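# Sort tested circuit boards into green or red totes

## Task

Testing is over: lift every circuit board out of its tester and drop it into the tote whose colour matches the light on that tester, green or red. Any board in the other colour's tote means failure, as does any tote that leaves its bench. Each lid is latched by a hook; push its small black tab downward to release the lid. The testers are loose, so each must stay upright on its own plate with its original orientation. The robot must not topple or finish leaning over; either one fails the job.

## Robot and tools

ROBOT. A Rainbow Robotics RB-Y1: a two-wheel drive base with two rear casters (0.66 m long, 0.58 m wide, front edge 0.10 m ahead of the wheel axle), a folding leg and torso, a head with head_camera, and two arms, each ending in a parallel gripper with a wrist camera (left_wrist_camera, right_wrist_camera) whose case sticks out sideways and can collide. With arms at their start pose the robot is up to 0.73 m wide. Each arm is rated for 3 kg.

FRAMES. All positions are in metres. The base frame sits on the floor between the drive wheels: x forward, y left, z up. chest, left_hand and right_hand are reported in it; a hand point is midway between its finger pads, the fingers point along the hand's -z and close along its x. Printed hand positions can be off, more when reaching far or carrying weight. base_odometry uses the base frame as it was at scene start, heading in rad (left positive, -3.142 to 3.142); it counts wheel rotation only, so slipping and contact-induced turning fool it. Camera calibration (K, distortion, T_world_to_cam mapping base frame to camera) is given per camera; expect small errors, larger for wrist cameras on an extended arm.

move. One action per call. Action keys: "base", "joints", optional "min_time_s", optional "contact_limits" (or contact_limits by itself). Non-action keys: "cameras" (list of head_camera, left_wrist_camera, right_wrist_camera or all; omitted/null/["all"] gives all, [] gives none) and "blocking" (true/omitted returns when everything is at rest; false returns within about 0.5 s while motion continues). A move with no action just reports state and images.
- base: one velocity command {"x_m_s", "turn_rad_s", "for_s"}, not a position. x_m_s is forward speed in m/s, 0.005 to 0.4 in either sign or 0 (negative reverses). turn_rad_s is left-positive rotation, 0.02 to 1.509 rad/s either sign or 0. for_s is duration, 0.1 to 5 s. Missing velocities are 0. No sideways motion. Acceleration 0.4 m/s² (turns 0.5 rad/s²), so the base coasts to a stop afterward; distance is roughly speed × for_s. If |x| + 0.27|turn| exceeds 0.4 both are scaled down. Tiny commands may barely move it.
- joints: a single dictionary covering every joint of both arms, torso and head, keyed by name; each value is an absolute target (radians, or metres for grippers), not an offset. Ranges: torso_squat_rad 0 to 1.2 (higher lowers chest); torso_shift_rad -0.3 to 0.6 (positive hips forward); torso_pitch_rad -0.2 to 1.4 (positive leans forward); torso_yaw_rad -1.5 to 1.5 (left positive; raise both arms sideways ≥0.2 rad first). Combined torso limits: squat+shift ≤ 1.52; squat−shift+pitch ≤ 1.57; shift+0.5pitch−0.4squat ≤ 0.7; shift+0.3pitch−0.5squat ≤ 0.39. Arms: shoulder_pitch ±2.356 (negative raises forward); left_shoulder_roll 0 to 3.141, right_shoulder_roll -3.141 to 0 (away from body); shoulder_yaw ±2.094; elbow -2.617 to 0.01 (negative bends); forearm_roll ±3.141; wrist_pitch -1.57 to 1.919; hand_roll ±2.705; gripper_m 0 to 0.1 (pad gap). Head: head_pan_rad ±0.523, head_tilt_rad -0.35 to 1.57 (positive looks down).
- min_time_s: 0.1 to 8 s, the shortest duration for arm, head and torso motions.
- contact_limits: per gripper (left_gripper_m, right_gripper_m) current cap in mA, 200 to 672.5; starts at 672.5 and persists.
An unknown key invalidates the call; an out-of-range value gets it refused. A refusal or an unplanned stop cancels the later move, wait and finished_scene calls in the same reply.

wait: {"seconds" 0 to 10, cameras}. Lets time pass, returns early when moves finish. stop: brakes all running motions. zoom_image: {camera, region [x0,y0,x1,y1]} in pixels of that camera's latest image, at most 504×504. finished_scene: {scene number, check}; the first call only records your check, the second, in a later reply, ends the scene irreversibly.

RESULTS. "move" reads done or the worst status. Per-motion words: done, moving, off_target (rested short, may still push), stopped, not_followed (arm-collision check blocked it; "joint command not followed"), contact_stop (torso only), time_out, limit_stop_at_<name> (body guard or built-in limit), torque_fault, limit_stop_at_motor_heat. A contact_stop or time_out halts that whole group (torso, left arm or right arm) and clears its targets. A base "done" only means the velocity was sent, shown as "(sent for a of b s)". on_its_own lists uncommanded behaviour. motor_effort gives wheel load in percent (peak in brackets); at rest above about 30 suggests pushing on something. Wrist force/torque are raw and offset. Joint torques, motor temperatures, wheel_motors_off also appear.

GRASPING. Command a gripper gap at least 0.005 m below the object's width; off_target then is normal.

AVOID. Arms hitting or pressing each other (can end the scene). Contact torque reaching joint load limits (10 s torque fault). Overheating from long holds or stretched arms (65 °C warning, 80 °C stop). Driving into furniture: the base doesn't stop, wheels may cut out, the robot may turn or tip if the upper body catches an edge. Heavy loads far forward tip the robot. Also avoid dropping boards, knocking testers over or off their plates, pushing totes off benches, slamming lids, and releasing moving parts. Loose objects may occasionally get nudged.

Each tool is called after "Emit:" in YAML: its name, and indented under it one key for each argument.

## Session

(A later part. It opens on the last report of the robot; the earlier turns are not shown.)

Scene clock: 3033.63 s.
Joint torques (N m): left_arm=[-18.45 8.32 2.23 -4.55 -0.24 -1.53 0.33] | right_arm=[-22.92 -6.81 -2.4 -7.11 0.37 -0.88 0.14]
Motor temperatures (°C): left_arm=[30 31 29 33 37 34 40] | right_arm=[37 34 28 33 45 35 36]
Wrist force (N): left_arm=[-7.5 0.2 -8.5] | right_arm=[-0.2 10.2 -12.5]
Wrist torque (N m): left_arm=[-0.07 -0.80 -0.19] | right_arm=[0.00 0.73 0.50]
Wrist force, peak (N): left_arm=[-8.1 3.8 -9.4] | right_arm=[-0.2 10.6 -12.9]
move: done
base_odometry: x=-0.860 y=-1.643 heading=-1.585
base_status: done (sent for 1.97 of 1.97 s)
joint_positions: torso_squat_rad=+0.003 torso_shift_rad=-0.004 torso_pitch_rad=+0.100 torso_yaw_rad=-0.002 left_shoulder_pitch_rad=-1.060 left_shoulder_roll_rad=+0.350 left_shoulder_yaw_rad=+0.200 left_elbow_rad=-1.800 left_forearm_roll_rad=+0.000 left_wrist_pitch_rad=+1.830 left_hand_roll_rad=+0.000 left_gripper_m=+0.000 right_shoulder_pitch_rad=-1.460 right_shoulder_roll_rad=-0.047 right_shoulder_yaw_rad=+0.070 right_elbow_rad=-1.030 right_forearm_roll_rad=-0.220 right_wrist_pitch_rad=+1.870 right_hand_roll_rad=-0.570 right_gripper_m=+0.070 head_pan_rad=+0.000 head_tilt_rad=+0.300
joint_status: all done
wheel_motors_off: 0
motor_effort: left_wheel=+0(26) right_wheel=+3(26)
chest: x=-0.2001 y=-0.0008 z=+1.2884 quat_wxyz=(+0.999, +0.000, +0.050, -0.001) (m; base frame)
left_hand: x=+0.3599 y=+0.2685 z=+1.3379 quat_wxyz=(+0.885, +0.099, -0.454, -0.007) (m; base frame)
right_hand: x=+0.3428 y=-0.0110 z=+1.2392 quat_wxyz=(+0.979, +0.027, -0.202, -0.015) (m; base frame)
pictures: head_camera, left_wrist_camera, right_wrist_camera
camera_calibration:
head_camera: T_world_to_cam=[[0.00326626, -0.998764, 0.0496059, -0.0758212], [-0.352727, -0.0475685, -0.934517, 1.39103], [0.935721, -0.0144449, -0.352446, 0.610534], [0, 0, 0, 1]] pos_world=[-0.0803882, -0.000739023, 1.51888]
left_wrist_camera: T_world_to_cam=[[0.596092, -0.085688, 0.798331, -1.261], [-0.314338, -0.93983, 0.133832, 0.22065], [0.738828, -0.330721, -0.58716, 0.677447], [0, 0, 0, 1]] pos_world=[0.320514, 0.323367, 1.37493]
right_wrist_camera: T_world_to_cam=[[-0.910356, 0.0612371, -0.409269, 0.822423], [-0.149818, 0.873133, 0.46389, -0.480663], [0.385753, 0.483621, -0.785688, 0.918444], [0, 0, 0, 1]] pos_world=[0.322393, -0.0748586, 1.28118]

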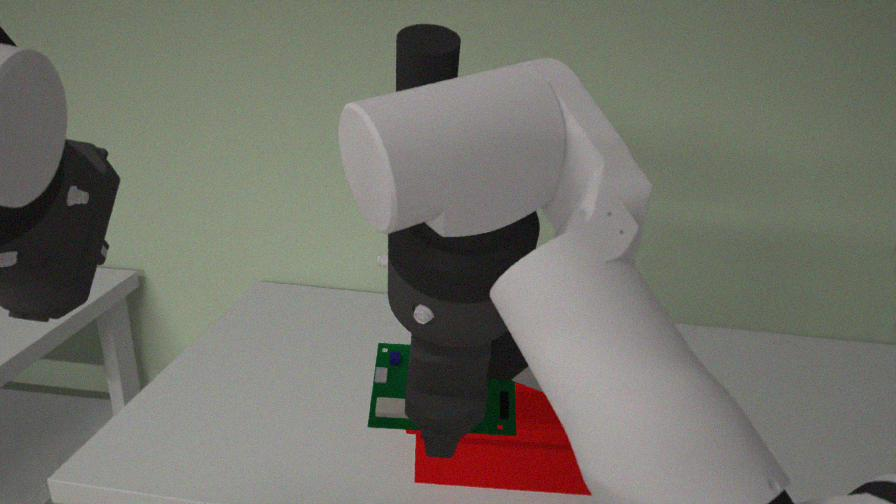

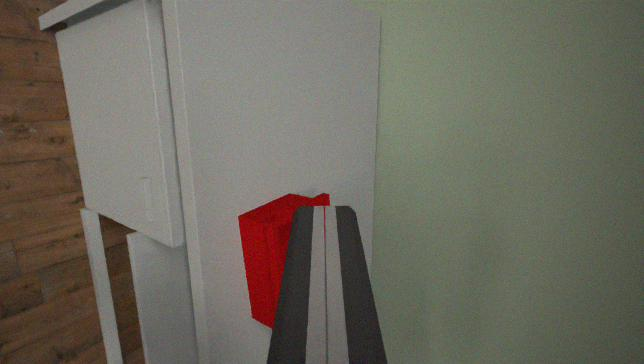

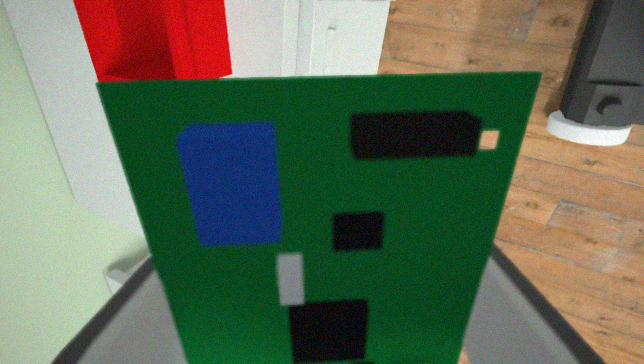

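Emit:
move:
  base: {"turn_rad_s": -0.3, "for_s": 0.87}
  cameras: []

Emit:
move:
  base: {"x_m_s": 0.2, "for_s": 1.6}
  joints: {"head_tilt_rad": 0.5, "torso_pitch_rad": 0.3}
  cameras: []

Emit:
move:
  base: {"turn_rad_s": 0.3, "for_s": 0.87}

Scene clock: 3043.63 s.
Joint torques (N m): left_arm=[-18.47 8.5 2.39 -4.58 -0.21 -1.54 0.41] | right_arm=[-23.12 -6.7 -2.5 -6.99 0.42 -0.87 0.18]
Motor temperatures (°C): left_arm=[30 31 29 33 37 34 40] | right_arm=[37 34 28 33 45 35 36]
Wrist force (N): left_arm=[-7.6 0.2 -8.6] | right_arm=[-0.5 10.2 -12.7]
Wrist torque (N m): left_arm=[-0.06 -0.81 -0.19] | right_arm=[-0.02 0.72 0.50]
Wrist force, peak (N): left_arm=[-8.0 0.1 -8.5] | right_arm=[-0.6 10.5 -12.9]
move: done
base_odometry: x=-0.860 y=-1.643 heading=-1.845
base_status: done (sent for 0.87 of 0.87 s)
joint_positions: torso_squat_rad=+0.003 torso_shift_rad=-0.004 torso_pitch_rad=+0.100 torso_yaw_rad=-0.002 left_shoulder_pitch_rad=-1.060 left_shoulder_roll_rad=+0.350 left_shoulder_yaw_rad=+0.200 left_elbow_rad=-1.800 left_forearm_roll_rad=+0.000 left_wrist_pitch_rad=+1.830 left_hand_roll_rad=+0.000 left_gripper_m=+0.000 right_shoulder_pitch_rad=-1.460 right_shoulder_roll_rad=-0.047 right_shoulder_yaw_rad=+0.070 right_elbow_rad=-1.030 right_forearm_roll_rad=-0.220 right_wrist_pitch_rad=+1.870 right_hand_roll_rad=-0.570 right_gripper_m=+0.070 head_pan_rad=+0.000 head_tilt_rad=+0.300
joint_status: not commanded
wheel_motors_off: 0
motor_effort: left_wheel=+0(17) right_wheel=-3(22)
chest: x=-0.2001 y=-0.0008 z=+1.2884 quat_wxyz=(+0.999, +0.000, +0.050, -0.001) (m; base frame)
left_hand: x=+0.3599 y=+0.2685 z=+1.3379 quat_wxyz=(+0.885, +0.099, -0.454, -0.007) (m; base frame)
right_hand: x=+0.3428 y=-0.0110 z=+1.2392 quat_wxyz=(+0.979, +0.027, -0.202, -0.015) (m; base frame)
pictures: none
No camera images: "cameras" was empty.

Scene clock: 3046.07 s.
Joint torques (N m): left_arm=[-17.85 8.09 2.42 -5.92 -0.18 -1.4 0.3] | right_arm=[-22.63 -4.66 -2.01 -7.6 0.25 -0.53 0.23]
Motor temperatures (°C): left_arm=[30 31 29 33 37 34 40] | right_arm=[37 34 28 33 45 35 36]
Wrist force (N): left_arm=[-6.9 -0.2 -9.3] | right_arm=[0.6 10.0 -13.1]
Wrist torque (N m): left_arm=[-0.05 -0.78 -0.20] | right_arm=[-0.01 0.77 0.49]
Wrist force, peak (N): left_arm=[-6.9 0.1 -9.8] | right_arm=[1.2 10.5 -13.3]
move: done
base_odometry: x=-0.947 y=-1.951 heading=-1.845
base_status: done (sent for 1.6 of 1.6 s)
joint_positions: torso_squat_rad=+0.003 torso_shift_rad=-0.004 torso_pitch_rad=+0.300 torso_yaw_rad=-0.002 left_shoulder_pitch_rad=-1.060 left_shoulder_roll_rad=+0.350 left_shoulder_yaw_rad=+0.200 left_elbow_rad=-1.800 left_forearm_roll_rad=+0.000 left_wrist_pitch_rad=+1.830 left_hand_roll_rad=+0.000 left_gripper_m=+0.000 right_shoulder_pitch_rad=-1.460 right_shoulder_roll_rad=-0.047 right_shoulder_yaw_rad=+0.070 right_elbow_rad=-1.030 right_forearm_roll_rad=-0.220 right_wrist_pitch_rad=+1.870 right_hand_roll_rad=-0.570 right_gripper_m=+0.070 head_pan_rad=+0.000 head_tilt_rad=+0.500
joint_status: all done
wheel_motors_off: 0
motor_effort: left_wheel=+1(36) right_wheel=-3(28)
chest: x=-0.1396 y=-0.0008 z=+1.2761 quat_wxyz=(+0.989, +0.000, +0.149, -0.001) (m; base frame)
left_hand: x=+0.4192 y=+0.2686 z=+1.2133 quat_wxyz=(+0.926, +0.098, -0.363, -0.017) (m; base frame)
right_hand: x=+0.3828 y=-0.0109 z=+1.1201 quat_wxyz=(+0.994, +0.025, -0.103, -0.018) (m; base frame)
pictures: none
No camera images: "cameras" was empty.

Scene clock: 3047.83 s.
Joint torques (N m): left_arm=[-18.09 8.18 2.33 -5.69 -0.16 -1.31 0.37] | right_arm=[-22.57 -4.7 -2 -7.52 0.33 -0.47 0.22]
Motor temperatures (°C): left_arm=[30 31 29 33 37 34 40] | right_arm=[37 34 28 33 45 35 36]
Wrist force (N): left_arm=[-6.8 0.1 -9.3] | right_arm=[0.9 10.1 -13.0]
Wrist torque (N m): left_arm=[-0.07 -0.79 -0.21] | right_arm=[-0.01 0.80 0.53]
Wrist force, peak (N): left_arm=[-7.0 0.7 -9.4] | right_arm=[0.2 10.5 -13.3]
move: done
base_odometry: x=-0.947 y=-1.951 heading=-1.585
base_status: done (sent for 0.87 of 0.87 s)
joint_positions: torso_squat_rad=+0.003 torso_shift_rad=-0.004 torso_pitch_rad=+0.300 torso_yaw_rad=-0.002 left_shoulder_pitch_rad=-1.060 left_shoulder_roll_rad=+0.350 left_shoulder_yaw_rad=+0.200 left_elbow_rad=-1.800 left_forearm_roll_rad=+0.000 left_wrist_pitch_rad=+1.830 left_hand_roll_rad=+0.000 left_gripper_m=+0.000 right_shoulder_pitch_rad=-1.460 right_shoulder_roll_rad=-0.047 right_shoulder_yaw_rad=+0.070 right_elbow_rad=-1.030 right_forearm_roll_rad=-0.220 right_wrist_pitch_rad=+1.870 right_hand_roll_rad=-0.570 right_gripper_m=+0.070 head_pan_rad=+0.000 head_tilt_rad=+0.500
joint_status: not commanded
wheel_motors_off: 0
motor_effort: left_wheel=+1(25) right_wheel=+0(22)
chest: x=-0.1396 y=-0.0008 z=+1.2761 quat_wxyz=(+0.989, +0.000, +0.149, -0.001) (m; base frame)
left_hand: x=+0.4191 y=+0.2686 z=+1.2133 quat_wxyz=(+0.926, +0.098, -0.363, -0.017) (m; base frame)
right_hand: x=+0.3828 y=-0.0109 z=+1.1201 quat_wxyz=(+0.994, +0.025, -0.103, -0.018) (m; base frame)
pictures: head_camera, left_wrist_camera, right_wrist_camera
camera_calibration:
head_camera: T_world_to_cam=[[0.022495, -0.998781, 0.0439296, -0.0654627], [-0.688836, -0.0473304, -0.72337, 1.07458], [0.724568, -0.0139881, -0.689062, 0.988552], [0, 0, 0, 1]] pos_world=[0.0254121, -0.000694437, 1.46137]
left_wrist_camera: T_world_to_cam=[[0.742928, -0.0855478, 0.663883, -1.09526], [-0.281239, -0.939904, 0.193609, 0.169689], [0.607423, -0.330547, -0.72234, 0.779653], [0, 0, 0, 1]] pos_world=[0.387843, 0.323507, 1.25745]
right_wrist_camera: T_world_to_cam=[[-0.973521, 0.0610598, -0.220292, 0.622566], [-0.0548543, 0.873114, 0.48442, -0.478852], [0.221919, 0.483677, -0.846646, 0.940347], [0, 0, 0, 1]] pos_world=[0.371133, -0.0747455, 1.16525]

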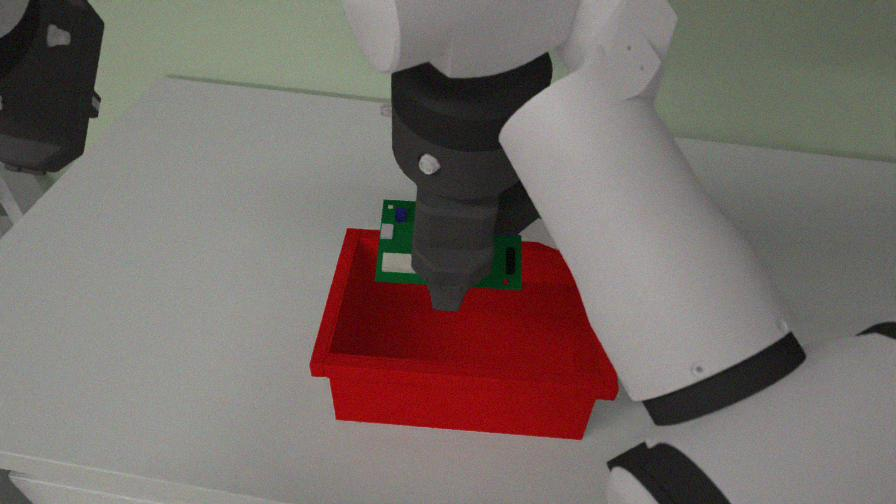

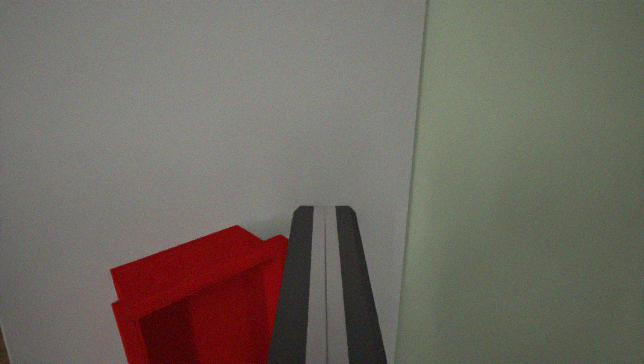

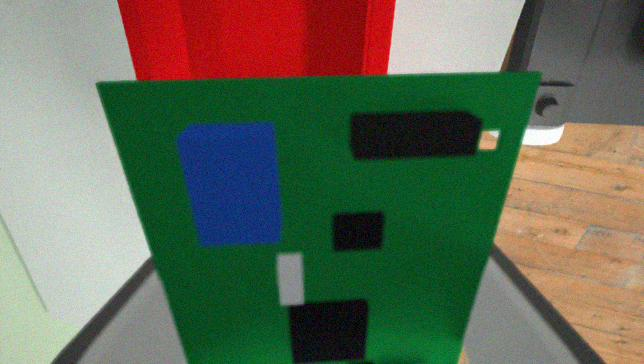

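Emit:
move:
  base: {"x_m_s": 0.08, "for_s": 1.0}
  cameras: []

Emit:
move:
  joints: {"torso_pitch_rad": 0.53}
  min_time_s: 2
  cameras: ["head_camera","right_wrist_camera"]

Scene clock: 3058.47 s.
Joint torques (N m): left_arm=[-17.81 8.17 2.27 -5.96 -0.19 -1.28 0.38] | right_arm=[-22.68 -4.65 -1.92 -7.52 0.2 -0.6 0.2]
Motor temperatures (°C): left_arm=[30 31 29 33 37 34 40] | right_arm=[37 34 28 33 45 35 36]
Wrist force (N): left_arm=[-7.0 0.1 -9.0] | right_arm=[0.7 10.2 -12.9]
Wrist torque (N m): left_arm=[-0.07 -0.81 -0.22] | right_arm=[-0.01 0.77 0.50]
Wrist force, peak (N): left_arm=[-7.1 0.1 -9.4] | right_arm=[1.0 10.2 -13.4]
move: done
base_odometry: x=-0.948 y=-2.031 heading=-1.585
base_status: done (sent for 1 of 1 s)
joint_positions: torso_squat_rad=+0.003 torso_shift_rad=-0.004 torso_pitch_rad=+0.300 torso_yaw_rad=-0.002 left_shoulder_pitch_rad=-1.060 left_shoulder_roll_rad=+0.350 left_shoulder_yaw_rad=+0.200 left_elbow_rad=-1.800 left_forearm_roll_rad=+0.000 left_wrist_pitch_rad=+1.830 left_hand_roll_rad=+0.000 left_gripper_m=+0.000 right_shoulder_pitch_rad=-1.460 right_shoulder_roll_rad=-0.047 right_shoulder_yaw_rad=+0.070 right_elbow_rad=-1.030 right_forearm_roll_rad=-0.220 right_wrist_pitch_rad=+1.870 right_hand_roll_rad=-0.570 right_gripper_m=+0.070 head_pan_rad=+0.000 head_tilt_rad=+0.500
joint_status: not commanded
wheel_motors_off: 0
motor_effort: left_wheel=+0(26) right_wheel=-5(29)
chest: x=-0.1396 y=-0.0008 z=+1.2761 quat_wxyz=(+0.989, +0.000, +0.149, -0.001) (m; base frame)
left_hand: x=+0.4191 y=+0.2686 z=+1.2134 quat_wxyz=(+0.926, +0.098, -0.363, -0.017) (m; base frame)
right_hand: x=+0.3828 y=-0.0109 z=+1.1201 quat_wxyz=(+0.994, +0.025, -0.104, -0.018) (m; base frame)
pictures: none
No camera images: "cameras" was empty.

Scene clock: 3060.77 s.
Joint torques (N m): left_arm=[-16.17 7.73 2.64 -6.97 -0.2 -0.99 0.35] | right_arm=[-21.34 -2.05 -1.28 -7.76 0.06 -0.11 0.02]
Motor temperatures (°C): left_arm=[30 31 29 33 37 34 40] | right_arm=[37 34 28 33 45 35 36]
Wrist force (N): left_arm=[-5.3 0.2 -10.2] | right_arm=[2.3 10.3 -13.1]
Wrist torque (N m): left_arm=[-0.09 -0.67 -0.20] | right_arm=[-0.02 0.86 0.54]
Wrist force, peak (N): left_arm=[-5.8 0.2 -10.4] | right_arm=[2.3 10.4 -13.6]
move: done
base_odometry: x=-0.948 y=-2.031 heading=-1.585
base_status: not commanded
joint_positions: torso_squat_rad=+0.003 torso_shift_rad=-0.004 torso_pitch_rad=+0.530 torso_yaw_rad=-0.002 left_shoulder_pitch_rad=-1.060 left_shoulder_roll_rad=+0.350 left_shoulder_yaw_rad=+0.200 left_elbow_rad=-1.800 left_forearm_roll_rad=+0.000 left_wrist_pitch_rad=+1.830 left_hand_roll_rad=+0.000 left_gripper_m=+0.000 right_shoulder_pitch_rad=-1.460 right_shoulder_roll_rad=-0.047 right_shoulder_yaw_rad=+0.070 right_elbow_rad=-1.030 right_forearm_roll_rad=-0.220 right_wrist_pitch_rad=+1.870 right_hand_roll_rad=-0.570 right_gripper_m=+0.070 head_pan_rad=+0.000 head_tilt_rad=+0.500
joint_status: all done
wheel_motors_off: 0
motor_effort: left_wheel=-1(2) right_wheel=-4(6)
chest: x=-0.0746 y=-0.0008 z=+1.2475 quat_wxyz=(+0.965, +0.000, +0.262, -0.001) (m; base frame)
left_hand: x=+0.4550 y=+0.2687 z=+1.0590 quat_wxyz=(+0.962, +0.096, -0.255, -0.028) (m; base frame)
right_hand: x=+0.3985 y=-0.0108 z=+0.9765 quat_wxyz=(+0.999, +0.023, +0.011, -0.020) (m; base frame)
pictures: head_camera, right_wrist_camera
camera_calibration:
head_camera: T_world_to_cam=[[0.0320743, -0.998777, 0.0376293, -0.0570723], [-0.835541, -0.0474548, -0.547375, 0.868125], [0.548491, -0.0138842, -0.836041, 1.092], [0, 0, 0, 1]] pos_world=[0.128235, -0.00064432, 1.39029]
right_wrist_camera: T_world_to_cam=[[-0.998118, 0.0608806, 0.0073347, 0.393687], [0.0568147, 0.873126, 0.484172, -0.452802], [0.0230726, 0.483678, -0.874942, 0.92216], [0, 0, 0, 1]] pos_world=[0.397395, -0.0746431, 1.02318]

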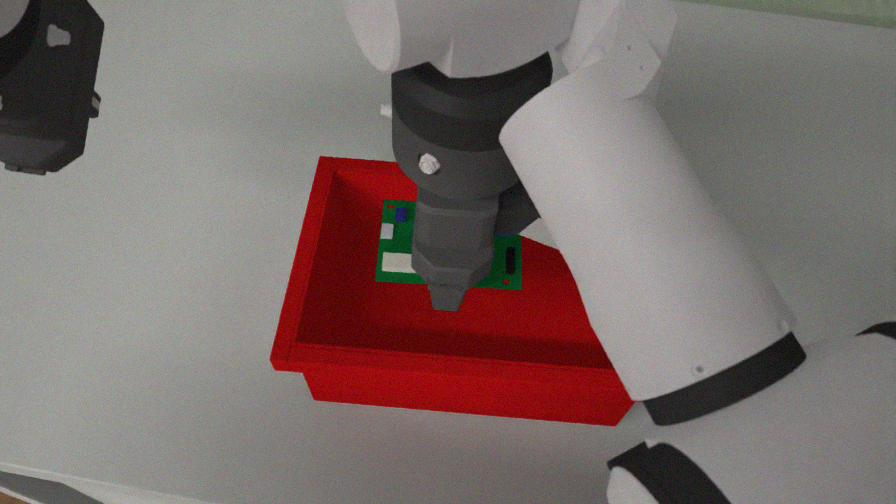

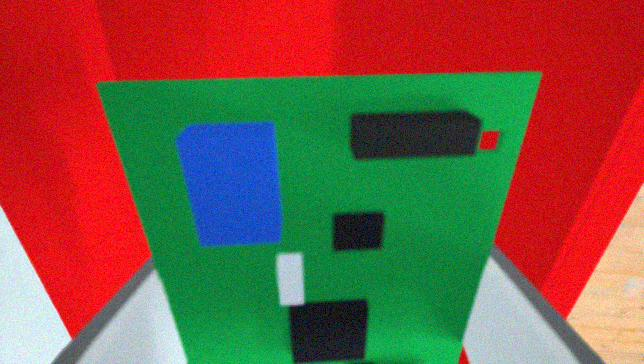

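Good inside.

Emit:
move:
  joints: {"torso_pitch_rad": 0.615}
  min_time_s: 2
  cameras: []

Emit:
move:
  joints: {"torso_pitch_rad": 0.645}
  min_time_s: 1.5
  cameras: ["head_camera"]

Scene clock: 3074.00 s.
Joint torques (N m): left_arm=[-15.35 7.84 2.5 -7.12 -0.2 -0.87 0.36] | right_arm=[-20.39 -1.17 -1.02 -7.69 -0.05 0.14 0.14]
Motor temperatures (°C): left_arm=[30 31 29 33 37 34 40] | right_arm=[37 33 28 33 45 35 36]
Wrist force (N): left_arm=[-5.1 0.1 -10.3] | right_arm=[2.7 10.0 -13.2]
Wrist torque (N m): left_arm=[-0.08 -0.67 -0.21] | right_arm=[0.02 0.86 0.53]
Wrist force, peak (N): left_arm=[-5.6 0.6 -10.4] | right_arm=[3.2 10.8 -13.1]
move: done
base_odometry: x=-0.948 y=-2.031 heading=-1.585
base_status: not commanded
joint_positions: torso_squat_rad=+0.003 torso_shift_rad=-0.004 torso_pitch_rad=+0.615 torso_yaw_rad=-0.002 left_shoulder_pitch_rad=-1.060 left_shoulder_roll_rad=+0.350 left_shoulder_yaw_rad=+0.200 left_elbow_rad=-1.800 left_forearm_roll_rad=+0.000 left_wrist_pitch_rad=+1.830 left_hand_roll_rad=+0.000 left_gripper_m=+0.000 right_shoulder_pitch_rad=-1.460 right_shoulder_roll_rad=-0.047 right_shoulder_yaw_rad=+0.070 right_elbow_rad=-1.030 right_forearm_roll_rad=-0.220 right_wrist_pitch_rad=+1.870 right_hand_roll_rad=-0.570 right_gripper_m=+0.070 head_pan_rad=+0.000 head_tilt_rad=+0.500
joint_status: all done
wheel_motors_off: 0
motor_effort: left_wheel=+0(2) right_wheel=-5(5)
chest: x=-0.0525 y=-0.0008 z=+1.2333 quat_wxyz=(+0.953, +0.000, +0.303, -0.001) (m; base frame)
left_hand: x=+0.4592 y=+0.2688 z=+1.0006 quat_wxyz=(+0.972, +0.094, -0.214, -0.032) (m; base frame)
right_hand: x=+0.3959 y=-0.0108 z=+0.9232 quat_wxyz=(+0.998, +0.022, +0.054, -0.021) (m; base frame)
pictures: none
No camera images: "cameras" was empty.

Scene clock: 3075.80 s.
Joint torques (N m): left_arm=[-14.87 7.5 2.36 -7.14 -0.22 -0.84 0.36] | right_arm=[-20.08 -0.84 -1.12 -7.71 -0.04 0.06 0.11]
Motor temperatures (°C): left_arm=[30 31 29 33 37 34 40] | right_arm=[37 33 28 33 45 35 36]
Wrist force (N): left_arm=[-5.2 0.1 -10.6] | right_arm=[3.3 10.3 -13.2]
Wrist torque (N m): left_arm=[-0.09 -0.69 -0.22] | right_arm=[-0.04 0.93 0.53]
Wrist force, peak (N): left_arm=[-5.2 0.3 -10.6] | right_arm=[3.2 10.8 -13.4]
move: done
base_odometry: x=-0.948 y=-2.031 heading=-1.585
base_status: not commanded
joint_positions: torso_squat_rad=+0.003 torso_shift_rad=-0.004 torso_pitch_rad=+0.645 torso_yaw_rad=-0.002 left_shoulder_pitch_rad=-1.060 left_shoulder_roll_rad=+0.350 left_shoulder_yaw_rad=+0.200 left_elbow_rad=-1.800 left_forearm_roll_rad=+0.000 left_wrist_pitch_rad=+1.830 left_hand_roll_rad=+0.000 left_gripper_m=+0.000 right_shoulder_pitch_rad=-1.460 right_shoulder_roll_rad=-0.047 right_shoulder_yaw_rad=+0.070 right_elbow_rad=-1.030 right_forearm_roll_rad=-0.220 right_wrist_pitch_rad=+1.870 right_hand_roll_rad=-0.570 right_gripper_m=+0.070 head_pan_rad=+0.000 head_tilt_rad=+0.500
joint_status: all done
wheel_motors_off: 0
motor_effort: left_wheel=+1(2) right_wheel=-4(6)
chest: x=-0.0450 y=-0.0008 z=+1.2278 quat_wxyz=(+0.948, +0.000, +0.317, -0.001) (m; base frame)
left_hand: x=+0.4595 y=+0.2688 z=+0.9799 quat_wxyz=(+0.975, +0.094, -0.199, -0.033) (m; base frame)
right_hand: x=+0.3939 y=-0.0108 z=+0.9044 quat_wxyz=(+0.997, +0.022, +0.069, -0.021) (m; base frame)
pictures: head_camera
camera_calibration:
head_camera: T_world_to_cam=[[0.0362593, -0.998774, 0.0336978, -0.0522507], [-0.892796, -0.0475252, -0.447947, 0.75741], [0.448999, -0.013843, -0.893425, 1.12528], [0, 0, 0, 1]] pos_world=[0.172859, -0.000613295, 1.34639]

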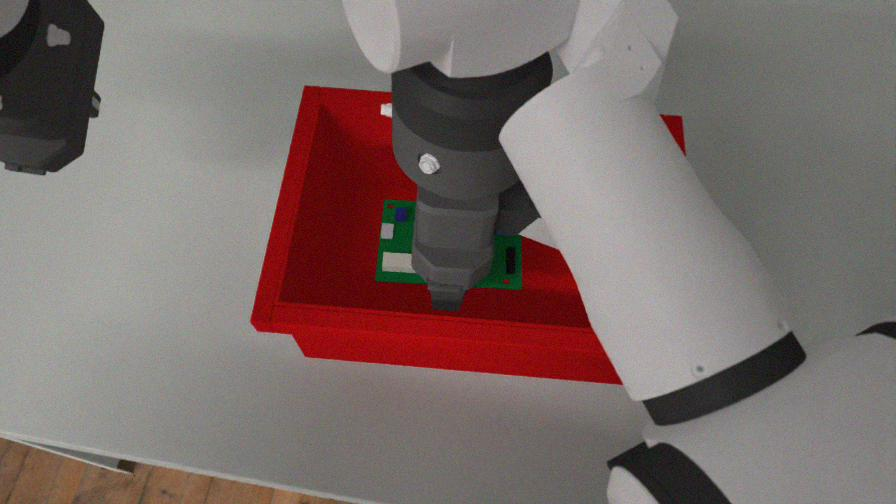

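Emit:
move:
  base: {"x_m_s": 0.04, "for_s": 0.6}
  cameras: []

Emit:
move:
  joints: {"torso_pitch_rad": 0.655}
  min_time_s: 1.2
  cameras: []

Emit:
move:
  joints: {"torso_pitch_rad": 0.668}
  min_time_s: 1.2
  cameras: ["head_camera"]

Scene clock: 3084.43 s.
Joint torques (N m): left_arm=[-14.75 7.7 2.37 -7.27 -0.21 -0.75 0.34] | right_arm=[-19.97 -0.82 -0.99 -7.73 -0.04 0.11 0.09]
Motor temperatures (°C): left_arm=[30 31 29 33 37 34 40] | right_arm=[36 33 28 33 45 35 36]
Wrist force (N): left_arm=[-5.1 0.0 -10.3] | right_arm=[3.1 10.2 -13.0]
Wrist torque (N m): left_arm=[-0.08 -0.67 -0.22] | right_arm=[-0.01 0.89 0.53]
Wrist force, peak (N): left_arm=[-5.0 0.0 -11.0] | right_arm=[3.4 10.3 -13.7]
move: done
base_odometry: x=-0.948 y=-2.055 heading=-1.585
base_status: done (sent for 0.6 of 0.6 s)
joint_positions: torso_squat_rad=+0.003 torso_shift_rad=-0.004 torso_pitch_rad=+0.645 torso_yaw_rad=-0.002 left_shoulder_pitch_rad=-1.060 left_shoulder_roll_rad=+0.350 left_shoulder_yaw_rad=+0.200 left_elbow_rad=-1.800 left_forearm_roll_rad=+0.000 left_wrist_pitch_rad=+1.830 left_hand_roll_rad=+0.000 left_gripper_m=+0.000 right_shoulder_pitch_rad=-1.460 right_shoulder_roll_rad=-0.047 right_shoulder_yaw_rad=+0.070 right_elbow_rad=-1.030 right_forearm_roll_rad=-0.220 right_wrist_pitch_rad=+1.870 right_hand_roll_rad=-0.570 right_gripper_m=+0.070 head_pan_rad=+0.000 head_tilt_rad=+0.500
joint_status: not commanded
wheel_motors_off: 0
motor_effort: left_wheel=+1(25) right_wheel=-1(15)
chest: x=-0.0451 y=-0.0008 z=+1.2278 quat_wxyz=(+0.948, +0.000, +0.317, -0.001) (m; base frame)
left_hand: x=+0.4595 y=+0.2688 z=+0.9798 quat_wxyz=(+0.975, +0.094, -0.199, -0.033) (m; base frame)
right_hand: x=+0.3938 y=-0.0108 z=+0.9044 quat_wxyz=(+0.997, +0.022, +0.069, -0.021) (m; base frame)
pictures: none
No camera images: "cameras" was empty.

Scene clock: 3085.93 s.
Joint torques (N m): left_arm=[-14.83 7.59 2.55 -7.32 -0.21 -0.8 0.31] | right_arm=[-20.14 -0.68 -1.12 -7.68 -0.1 0.13 0.17]
Motor temperatures (°C): left_arm=[30 31 29 33 37 34 40] | right_arm=[36 33 28 33 45 35 36]
Wrist force (N): left_arm=[-4.9 0.2 -10.5] | right_arm=[3.2 10.3 -12.9]
Wrist torque (N m): left_arm=[-0.10 -0.66 -0.22] | right_arm=[-0.02 0.93 0.53]
Wrist force, peak (N): left_arm=[-5.1 0.3 -10.7] | right_arm=[3.2 10.6 -13.2]
move: done
base_odometry: x=-0.948 y=-2.055 heading=-1.585
base_status: not commanded
joint_positions: torso_squat_rad=+0.003 torso_shift_rad=-0.004 torso_pitch_rad=+0.655 torso_yaw_rad=-0.002 left_shoulder_pitch_rad=-1.060 left_shoulder_roll_rad=+0.350 left_shoulder_yaw_rad=+0.200 left_elbow_rad=-1.800 left_forearm_roll_rad=+0.000 left_wrist_pitch_rad=+1.830 left_hand_roll_rad=+0.000 left_gripper_m=+0.000 right_shoulder_pitch_rad=-1.460 right_shoulder_roll_rad=-0.047 right_shoulder_yaw_rad=+0.070 right_elbow_rad=-1.030 right_forearm_roll_rad=-0.220 right_wrist_pitch_rad=+1.870 right_hand_roll_rad=-0.570 right_gripper_m=+0.070 head_pan_rad=+0.000 head_tilt_rad=+0.500
joint_status: all done
wheel_motors_off: 0
motor_effort: left_wheel=+1(3) right_wheel=-2(3)
chest: x=-0.0426 y=-0.0007 z=+1.2259 quat_wxyz=(+0.947, +0.000, +0.322, -0.001) (m; base frame)
left_hand: x=+0.4594 y=+0.2688 z=+0.9730 quat_wxyz=(+0.976, +0.094, -0.194, -0.034) (m; base frame)
right_hand: x=+0.3931 y=-0.0108 z=+0.8982 quat_wxyz=(+0.997, +0.022, +0.074, -0.022) (m; base frame)
pictures: none
No camera images: "cameras" was empty.

Scene clock: 3087.43 s.
Joint torques (N m): left_arm=[-14.7 7.73 2.64 -7.3 -0.21 -0.72 0.35] | right_arm=[-19.88 -0.62 -1.03 -7.78 -0.14 0.16 0.18]
Motor temperatures (°C): left_arm=[30 31 29 33 37 34 40] | right_arm=[36 33 28 33 45 35 36]
Wrist force (N): left_arm=[-4.8 0.2 -10.3] | right_arm=[3.5 10.9 -13.0]
Wrist torque (N m): left_arm=[-0.10 -0.64 -0.21] | right_arm=[-0.08 0.95 0.53]
Wrist force, peak (N): left_arm=[-4.8 0.3 -10.8] | right_arm=[3.3 10.7 -13.4]
move: done
base_odometry: x=-0.948 y=-2.055 heading=-1.585
base_status: not commanded
joint_positions: torso_squat_rad=+0.003 torso_shift_rad=-0.004 torso_pitch_rad=+0.668 torso_yaw_rad=-0.002 left_shoulder_pitch_rad=-1.060 left_shoulder_roll_rad=+0.350 left_shoulder_yaw_rad=+0.200 left_elbow_rad=-1.800 left_forearm_roll_rad=+0.000 left_wrist_pitch_rad=+1.830 left_hand_roll_rad=+0.000 left_gripper_m=+0.000 right_shoulder_pitch_rad=-1.460 right_shoulder_roll_rad=-0.047 right_shoulder_yaw_rad=+0.070 right_elbow_rad=-1.030 right_forearm_roll_rad=-0.220 right_wrist_pitch_rad=+1.870 right_hand_roll_rad=-0.570 right_gripper_m=+0.070 head_pan_rad=+0.000 head_tilt_rad=+0.500
joint_status: all done
wheel_motors_off: 0
motor_effort: left_wheel=+0(3) right_wheel=-2(3)
chest: x=-0.0394 y=-0.0007 z=+1.2235 quat_wxyz=(+0.945, +0.000, +0.328, -0.001) (m; base frame)
left_hand: x=+0.4593 y=+0.2688 z=+0.9640 quat_wxyz=(+0.977, +0.094, -0.188, -0.034) (m; base frame)
right_hand: x=+0.3919 y=-0.0108 z=+0.8901 quat_wxyz=(+0.996, +0.022, +0.080, -0.022) (m; base frame)
pictures: head_camera
camera_calibration:
head_camera: T_world_to_cam=[[0.0370389, -0.998774, 0.0328572, -0.0512456], [-0.90284, -0.0475397, -0.427341, 0.734865], [0.428378, -0.0138366, -0.903493, 1.1304], [0, 0, 0, 1]] pos_world=[0.181127, -0.000606697, 1.33703]

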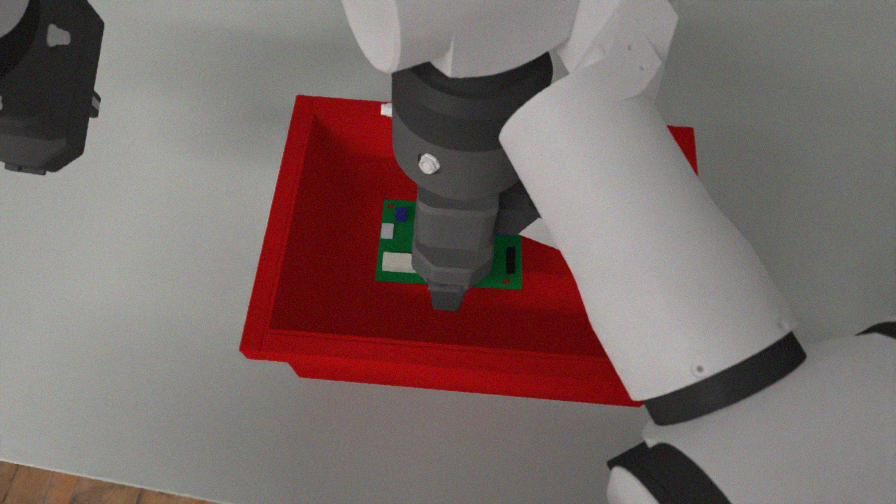

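Emit:
move:
  joints: {"torso_pitch_rad": 0.678}
  min_time_s: 1.2
  cameras: []

Emit:
move:
  joints: {"torso_pitch_rad": 0.686}
  min_time_s: 1.2
  cameras: []

Scene clock: 3092.67 s.
Joint torques (N m): left_arm=[-14.29 7.54 2.6 -7.28 -0.21 -0.74 0.36] | right_arm=[-19.49 -0.38 -0.91 -7.75 -0.17 0.1 0.2]
Motor temperatures (°C): left_arm=[30 31 29 33 37 34 40] | right_arm=[36 33 28 33 45 35 36]
Wrist force (N): left_arm=[-4.7 0.2 -10.4] | right_arm=[3.2 10.2 -13.5]
Wrist torque (N m): left_arm=[-0.10 -0.66 -0.21] | right_arm=[0.00 0.91 0.52]
Wrist force, peak (N): left_arm=[-5.0 0.0 -10.7] | right_arm=[3.5 10.5 -13.5]
move: done
base_odometry: x=-0.948 y=-2.055 heading=-1.585
base_status: not commanded
joint_positions: torso_squat_rad=+0.003 torso_shift_rad=-0.004 torso_pitch_rad=+0.678 torso_yaw_rad=-0.002 left_shoulder_pitch_rad=-1.060 left_shoulder_roll_rad=+0.350 left_shoulder_yaw_rad=+0.200 left_elbow_rad=-1.800 left_forearm_roll_rad=+0.000 left_wrist_pitch_rad=+1.830 left_hand_roll_rad=+0.000 left_gripper_m=+0.000 right_shoulder_pitch_rad=-1.460 right_shoulder_roll_rad=-0.047 right_shoulder_yaw_rad=+0.070 right_elbow_rad=-1.030 right_forearm_roll_rad=-0.220 right_wrist_pitch_rad=+1.870 right_hand_roll_rad=-0.570 right_gripper_m=+0.070 head_pan_rad=+0.000 head_tilt_rad=+0.500
joint_status: all done
wheel_motors_off: 0
motor_effort: left_wheel=+1(2) right_wheel=-1(3)
chest: x=-0.0370 y=-0.0007 z=+1.2215 quat_wxyz=(+0.943, +0.000, +0.332, -0.001) (m; base frame)
left_hand: x=+0.4591 y=+0.2688 z=+0.9571 quat_wxyz=(+0.978, +0.093, -0.183, -0.035) (m; base frame)
right_hand: x=+0.3910 y=-0.0107 z=+0.8838 quat_wxyz=(+0.996, +0.022, +0.085, -0.022) (m; base frame)
pictures: none
No camera images: "cameras" was empty.

Scene clock: 3094.13 s.
Joint torques (N m): left_arm=[-14.28 7.39 2.6 -7.34 -0.21 -0.78 0.41] | right_arm=[-19.76 -0.16 -0.86 -7.7 -0.15 0.18 0.16]
Motor temperatures (°C): left_arm=[30 31 29 33 37 34 40] | right_arm=[36 33 28 33 45 35 36]
Wrist force (N): left_arm=[-4.5 0.2 -10.5] | right_arm=[3.4 10.0 -13.1]
Wrist torque (N m): left_arm=[-0.10 -0.63 -0.21] | right_arm=[0.02 0.94 0.51]
Wrist force, peak (N): left_arm=[-4.9 0.0 -10.8] | right_arm=[3.6 10.8 -13.2]
move: done
base_odometry: x=-0.948 y=-2.055 heading=-1.585
base_status: not commanded
joint_positions: torso_squat_rad=+0.003 torso_shift_rad=-0.004 torso_pitch_rad=+0.686 torso_yaw_rad=-0.002 left_shoulder_pitch_rad=-1.060 left_shoulder_roll_rad=+0.350 left_shoulder_yaw_rad=+0.200 left_elbow_rad=-1.800 left_forearm_roll_rad=+0.000 left_wrist_pitch_rad=+1.830 left_hand_roll_rad=+0.000 left_gripper_m=+0.000 right_shoulder_pitch_rad=-1.460 right_shoulder_roll_rad=-0.047 right_shoulder_yaw_rad=+0.070 right_elbow_rad=-1.030 right_forearm_roll_rad=-0.220 right_wrist_pitch_rad=+1.870 right_hand_roll_rad=-0.570 right_gripper_m=+0.070 head_pan_rad=+0.000 head_tilt_rad=+0.500
joint_status: all done
wheel_motors_off: 0
motor_effort: left_wheel=+1(2) right_wheel=-1(3)
chest: x=-0.0351 y=-0.0007 z=+1.2200 quat_wxyz=(+0.942, +0.000, +0.336, -0.001) (m; base frame)
left_hand: x=+0.4588 y=+0.2688 z=+0.9516 quat_wxyz=(+0.979, +0.093, -0.179, -0.035) (m; base frame)
right_hand: x=+0.3902 y=-0.0107 z=+0.8789 quat_wxyz=(+0.996, +0.021, +0.089, -0.022) (m; base frame)
pictures: none
No camera images: "cameras" was empty.

Emit:
move:
  joints: {"torso_pitch_rad": 0.7}
  min_time_s: 1.2
  cameras: ["right_wrist_camera"]

Emit:
move:
  joints: {"torso_pitch_rad": 0.712}
  min_time_s: 1.2
  cameras: ["head_camera"]

Scene clock: 3109.97 s.
Joint torques (N m): left_arm=[-14.12 7.27 2.73 -7.38 -0.17 -0.69 0.39] | right_arm=[-19.6 -0.27 -0.99 -7.59 -0.15 0.19 0.12]
Motor temperatures (°C): left_arm=[30 31 29 33 37 34 40] | right_arm=[36 33 28 33 45 35 36]
Wrist force (N): left_arm=[-4.6 0.3 -10.4] | right_arm=[3.5 10.5 -13.1]
Wrist torque (N m): left_arm=[-0.12 -0.64 -0.22] | right_arm=[-0.04 0.94 0.53]
Wrist force, peak (N): left_arm=[-5.2 0.2 -10.9] | right_arm=[3.9 10.4 -13.4]
move: done
base_odometry: x=-0.948 y=-2.055 heading=-1.585
base_status: not commanded
joint_positions: torso_squat_rad=+0.003 torso_shift_rad=-0.004 torso_pitch_rad=+0.700 torso_yaw_rad=-0.002 left_shoulder_pitch_rad=-1.060 left_shoulder_roll_rad=+0.350 left_shoulder_yaw_rad=+0.200 left_elbow_rad=-1.800 left_forearm_roll_rad=+0.000 left_wrist_pitch_rad=+1.830 left_hand_roll_rad=+0.000 left_gripper_m=+0.000 right_shoulder_pitch_rad=-1.460 right_shoulder_roll_rad=-0.047 right_shoulder_yaw_rad=+0.070 right_elbow_rad=-1.030 right_forearm_roll_rad=-0.220 right_wrist_pitch_rad=+1.870 right_hand_roll_rad=-0.570 right_gripper_m=+0.070 head_pan_rad=+0.000 head_tilt_rad=+0.500
joint_status: all done
wheel_motors_off: 0
motor_effort: left_wheel=+0(2) right_wheel=-1(2)
chest: x=-0.0318 y=-0.0007 z=+1.2172 quat_wxyz=(+0.939, +0.000, +0.343, -0.001) (m; base frame)
left_hand: x=+0.4584 y=+0.2688 z=+0.9419 quat_wxyz=(+0.980, +0.093, -0.172, -0.036) (m; base frame)
right_hand: x=+0.3887 y=-0.0107 z=+0.8702 quat_wxyz=(+0.995, +0.021, +0.096, -0.022) (m; base frame)
pictures: right_wrist_camera
camera_calibration:
right_wrist_camera: T_world_to_cam=[[-0.982519, 0.0607537, 0.175972, 0.231919], [0.137739, 0.873143, 0.467599, -0.417847], [-0.125241, 0.483663, -0.866248, 0.87937], [0, 0, 0, 1]] pos_world=[0.395552, -0.0745677, 0.916326]

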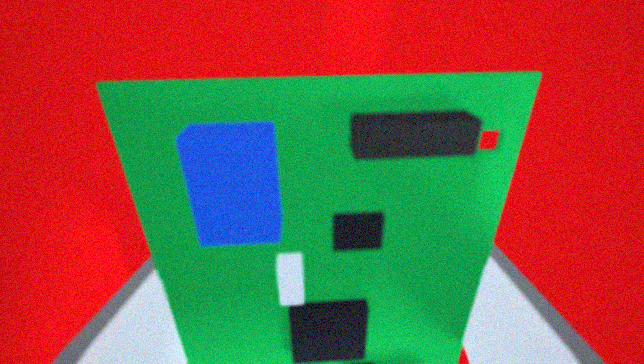

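Scene clock: 3111.43 s.
Joint torques (N m): left_arm=[-14.08 7.32 2.46 -7.49 -0.2 -0.69 0.28] | right_arm=[-16.24 -0.01 -0.86 -5.48 -0.34 -0.49 0.15]
Motor temperatures (°C): left_arm=[30 31 29 33 37 34 40] | right_arm=[36 33 28 33 45 35 36]
Wrist force (N): left_arm=[-4.8 0.3 -10.5] | right_arm=[-1.6 7.2 2.6]
Wrist torque (N m): left_arm=[-0.11 -0.65 -0.22] | right_arm=[-0.19 0.42 0.39]
Wrist force, peak (N): left_arm=[-4.5 0.0 -10.9] | right_arm=[3.6 10.6 -13.2]
move: done
base_odometry: x=-0.948 y=-2.055 heading=-1.585
base_status: not commanded
joint_positions: torso_squat_rad=+0.003 torso_shift_rad=-0.005 torso_pitch_rad=+0.711 torso_yaw_rad=-0.002 left_shoulder_pitch_rad=-1.060 left_shoulder_roll_rad=+0.350 left_shoulder_yaw_rad=+0.200 left_elbow_rad=-1.800 left_forearm_roll_rad=+0.000 left_wrist_pitch_rad=+1.830 left_hand_roll_rad=+0.000 left_gripper_m=+0.000 right_shoulder_pitch_rad=-1.461 right_shoulder_roll_rad=-0.047 right_shoulder_yaw_rad=+0.070 right_elbow_rad=-1.031 right_forearm_roll_rad=-0.220 right_wrist_pitch_rad=+1.870 right_hand_roll_rad=-0.570 right_gripper_m=+0.070 head_pan_rad=+0.000 head_tilt_rad=+0.500
joint_status: all done
wheel_motors_off: 0
motor_effort: left_wheel=+1(3) right_wheel=-1(3)
chest: x=-0.0292 y=-0.0007 z=+1.2149 quat_wxyz=(+0.937, +0.000, +0.348, -0.001) (m; base frame)
left_hand: x=+0.4578 y=+0.2688 z=+0.9340 quat_wxyz=(+0.981, +0.093, -0.167, -0.037) (m; base frame)
right_hand: x=+0.3876 y=-0.0106 z=+0.8635 quat_wxyz=(+0.994, +0.021, +0.101, -0.022) (m; base frame)
pictures: head_camera
camera_calibration:
head_camera: T_world_to_cam=[[0.0384493, -0.998773, 0.0312272, -0.0493168], [-0.920542, -0.0475605, -0.387737, 0.691832], [0.388746, -0.0138377, -0.921241, 1.13869], [0, 0, 0, 1]] pos_world=[0.196096, -0.000595557, 1.31879]

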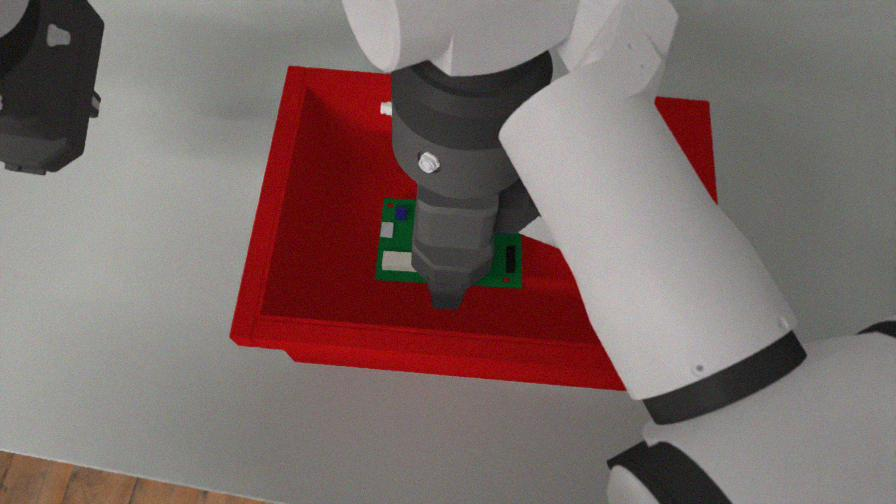

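Contact. Release.

Emit:
move:
  joints: {"right_gripper_m": 0.088}
  cameras: []

Emit:
move:
  joints: {"torso_pitch_rad": 0.3}
  cameras: []

Emit:
move:
  base: {"x_m_s": -0.25, "for_s": 1.6}

Scene clock: 3119.13 s.
Joint torques (N m): left_arm=[-14.09 7.3 2.4 -7.38 -0.17 -0.66 0.42] | right_arm=[-11.69 0.18 -0.86 -2.86 0.37 -1.02 0.12]
Motor temperatures (°C): left_arm=[30 31 29 33 37 34 40] | right_arm=[36 33 28 33 45 35 36]
Wrist force (N): left_arm=[-4.6 0.2 -10.6] | right_arm=[-8.3 10.6 13.7]
Wrist torque (N m): left_arm=[-0.11 -0.63 -0.23] | right_arm=[-0.09 -0.05 0.51]
Wrist force, peak (N): left_arm=[-4.7 0.2 -10.9] | right_arm=[-8.6 10.7 14.5]
move: done
base_odometry: x=-0.948 y=-2.055 heading=-1.585
base_status: not commanded
joint_positions: torso_squat_rad=+0.003 torso_shift_rad=-0.005 torso_pitch_rad=+0.711 torso_yaw_rad=-0.002 left_shoulder_pitch_rad=-1.060 left_shoulder_roll_rad=+0.350 left_shoulder_yaw_rad=+0.200 left_elbow_rad=-1.800 left_forearm_roll_rad=+0.000 left_wrist_pitch_rad=+1.830 left_hand_roll_rad=+0.000 left_gripper_m=+0.000 right_shoulder_pitch_rad=-1.462 right_shoulder_roll_rad=-0.047 right_shoulder_yaw_rad=+0.070 right_elbow_rad=-1.031 right_forearm_roll_rad=-0.220 right_wrist_pitch_rad=+1.870 right_hand_roll_rad=-0.570 right_gripper_m=+0.088 head_pan_rad=+0.000 head_tilt_rad=+0.500
joint_status: all done
wheel_motors_off: 0
motor_effort: left_wheel=+1(3) right_wheel=-1(3)
chest: x=-0.0295 y=-0.0007 z=+1.2150 quat_wxyz=(+0.938, +0.000, +0.348, -0.001) (m; base frame)
left_hand: x=+0.4576 y=+0.2688 z=+0.9343 quat_wxyz=(+0.981, +0.093, -0.167, -0.036) (m; base frame)
right_hand: x=+0.3880 y=-0.0103 z=+0.8644 quat_wxyz=(+0.994, +0.022, +0.100, -0.022) (m; base frame)
pictures: none
No camera images: "cameras" was empty.

Scene clock: 3121.30 s.
Joint torques (N m): left_arm=[-18.07 7.89 2.41 -6.04 -0.18 -1.34 0.41] | right_arm=[-21.53 -4.62 -2.06 -7.14 0.4 -0.48 0.18]
Motor temperatures (°C): left_arm=[30 31 29 33 37 34 40] | right_arm=[36 33 28 33 45 35 36]
Wrist force (N): left_arm=[-6.9 0.2 -9.5] | right_arm=[0.8 10.1 -12.4]
Wrist torque (N m): left_arm=[-0.08 -0.78 -0.20] | right_arm=[0.00 0.77 0.51]
Wrist force, peak (N): left_arm=[-5.1 0.1 -10.8] | right_arm=[-7.8 10.7 12.2]
move: done
base_odometry: x=-0.948 y=-2.055 heading=-1.585
base_status: not commanded
joint_positions: torso_squat_rad=+0.003 torso_shift_rad=-0.004 torso_pitch_rad=+0.300 torso_yaw_rad=-0.002 left_shoulder_pitch_rad=-1.060 left_shoulder_roll_rad=+0.350 left_shoulder_yaw_rad=+0.200 left_elbow_rad=-1.800 left_forearm_roll_rad=+0.000 left_wrist_pitch_rad=+1.830 left_hand_roll_rad=+0.000 left_gripper_m=+0.000 right_shoulder_pitch_rad=-1.461 right_shoulder_roll_rad=-0.047 right_shoulder_yaw_rad=+0.070 right_elbow_rad=-1.030 right_forearm_roll_rad=-0.220 right_wrist_pitch_rad=+1.870 right_hand_roll_rad=-0.570 right_gripper_m=+0.088 head_pan_rad=+0.000 head_tilt_rad=+0.500
joint_status: all done
wheel_motors_off: 0
motor_effort: left_wheel=+0(2) right_wheel=-2(3)
chest: x=-0.1397 y=-0.0008 z=+1.2761 quat_wxyz=(+0.989, +0.000, +0.149, -0.001) (m; base frame)
left_hand: x=+0.4190 y=+0.2686 z=+1.2135 quat_wxyz=(+0.926, +0.098, -0.363, -0.017) (m; base frame)
right_hand: x=+0.3828 y=-0.0109 z=+1.1204 quat_wxyz=(+0.994, +0.025, -0.104, -0.018) (m; base frame)
pictures: none
No camera images: "cameras" was empty.

Scene clock: 3124.13 s.
Joint torques (N m): left_arm=[-18.1 7.86 2.24 -5.96 -0.17 -1.37 0.42] | right_arm=[-21.8 -4.42 -2.14 -7.3 0.27 -0.55 0.26]
Motor temperatures (°C): left_arm=[30 31 29 33 37 34 40] | right_arm=[36 33 28 33 45 35 35]
Wrist force (N): left_arm=[-6.7 0.2 -9.5] | right_arm=[0.9 10.0 -12.7]
Wrist torque (N m): left_arm=[-0.10 -0.76 -0.22] | right_arm=[0.02 0.77 0.52]
Wrist force, peak (N): left_arm=[-6.8 0.1 -9.7] | right_arm=[1.4 10.3 -13.1]
move: done
base_odometry: x=-0.943 y=-1.655 heading=-1.584
base_status: done (sent for 1.6 of 1.6 s)
joint_positions: torso_squat_rad=+0.003 torso_shift_rad=-0.004 torso_pitch_rad=+0.300 torso_yaw_rad=-0.002 left_shoulder_pitch_rad=-1.060 left_shoulder_roll_rad=+0.350 left_shoulder_yaw_rad=+0.200 left_elbow_rad=-1.800 left_forearm_roll_rad=+0.000 left_wrist_pitch_rad=+1.830 left_hand_roll_rad=+0.000 left_gripper_m=+0.000 right_shoulder_pitch_rad=-1.460 right_shoulder_roll_rad=-0.047 right_shoulder_yaw_rad=+0.070 right_elbow_rad=-1.030 right_forearm_roll_rad=-0.220 right_wrist_pitch_rad=+1.870 right_hand_roll_rad=-0.570 right_gripper_m=+0.088 head_pan_rad=+0.000 head_tilt_rad=+0.500
joint_status: not commanded
wheel_motors_off: 0
motor_effort: left_wheel=+6(30) right_wheel=-2(20)
chest: x=-0.1396 y=-0.0008 z=+1.2761 quat_wxyz=(+0.989, +0.000, +0.149, -0.001) (m; base frame)
left_hand: x=+0.4191 y=+0.2686 z=+1.2134 quat_wxyz=(+0.926, +0.098, -0.363, -0.017) (m; base frame)
right_hand: x=+0.3828 y=-0.0109 z=+1.1203 quat_wxyz=(+0.994, +0.025, -0.104, -0.018) (m; base frame)
pictures: head_camera, left_wrist_camera, right_wrist_camera
camera_calibration:
head_camera: T_world_to_cam=[[0.0224764, -0.998781, 0.0439378, -0.0654735], [-0.688752, -0.0473252, -0.723451, 1.07467], [0.724649, -0.0140016, -0.688976, 0.988504], [0, 0, 0, 1]] pos_world=[0.0253319, -0.000694269, 1.4614]
left_wrist_camera: T_world_to_cam=[[0.742908, -0.085537, 0.663906, -1.09527], [-0.281214, -0.939918, 0.193579, 0.169715], [0.607459, -0.330511, -0.722327, 0.779683], [0, 0, 0, 1]] pos_world=[0.387783, 0.323526, 1.25749]
right_wrist_camera: T_world_to_cam=[[-0.973444, 0.0610601, -0.220632, 0.622967], [-0.0550194, 0.873122, 0.484387, -0.478826], [0.222215, 0.483663, -0.846576, 0.94031], [0, 0, 0, 1]] pos_world=[0.371127, -0.0747579, 1.16543]

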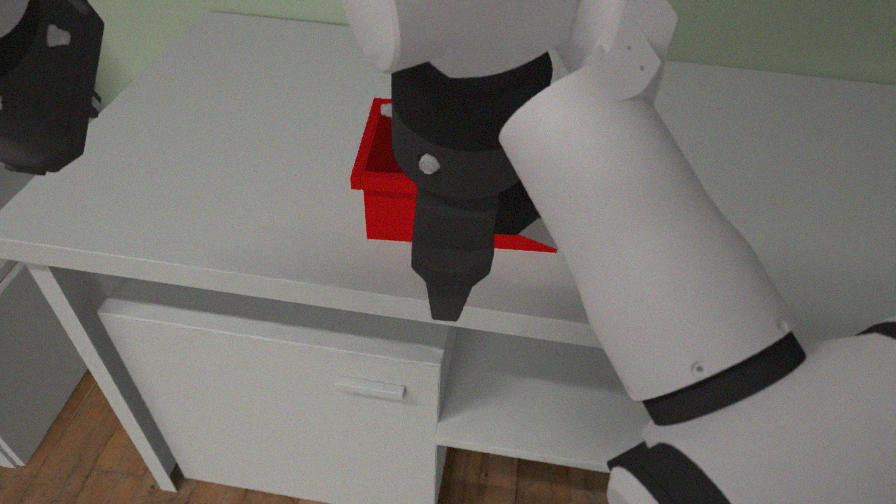

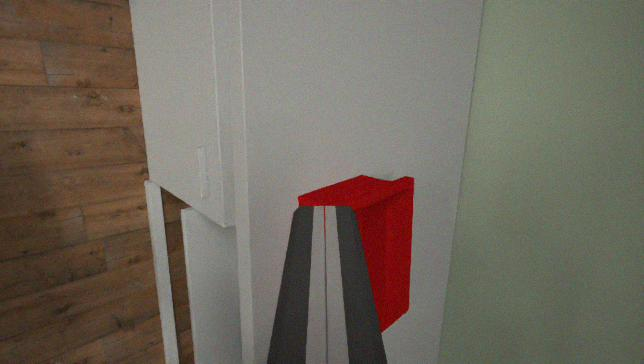

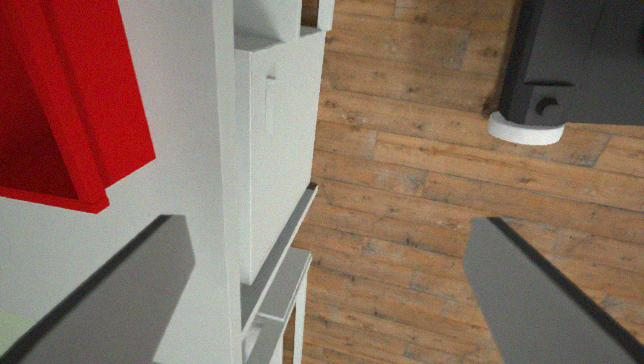

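Board released, gone from the gripper, in the tote.

Emit:
finished_scene:
  scene: 1
  check: "Red board released at the tote floor (contact felt), hand now empty; tote standing on bench. Green board earlier placed in green tote (verified then). Both testers on plates, facing same way, nests empty. Robot upright. Could be missed: tote interior now hidden by arm, but nothing else holds the board."

This call ended nothing. Check each condition that your pictures could not show: look closer or test it, and mend what is not met. Then call finished_scene again.

Emit:
finished_scene:
  scene: 1
  check: "Same: all boards delivered to matching totes, testers standing on plates, robot upright, hands empty."

This call ended nothing: the second call must come in a later reply.

Emit:
finished_scene:
  scene: 1
  check: "Red board was lowered and felt contact with tote floor inside rims, released; fingers empty. Tote on bench. Green verified earlier; testers on plates, robot upright."

The scene is finished: the task was done.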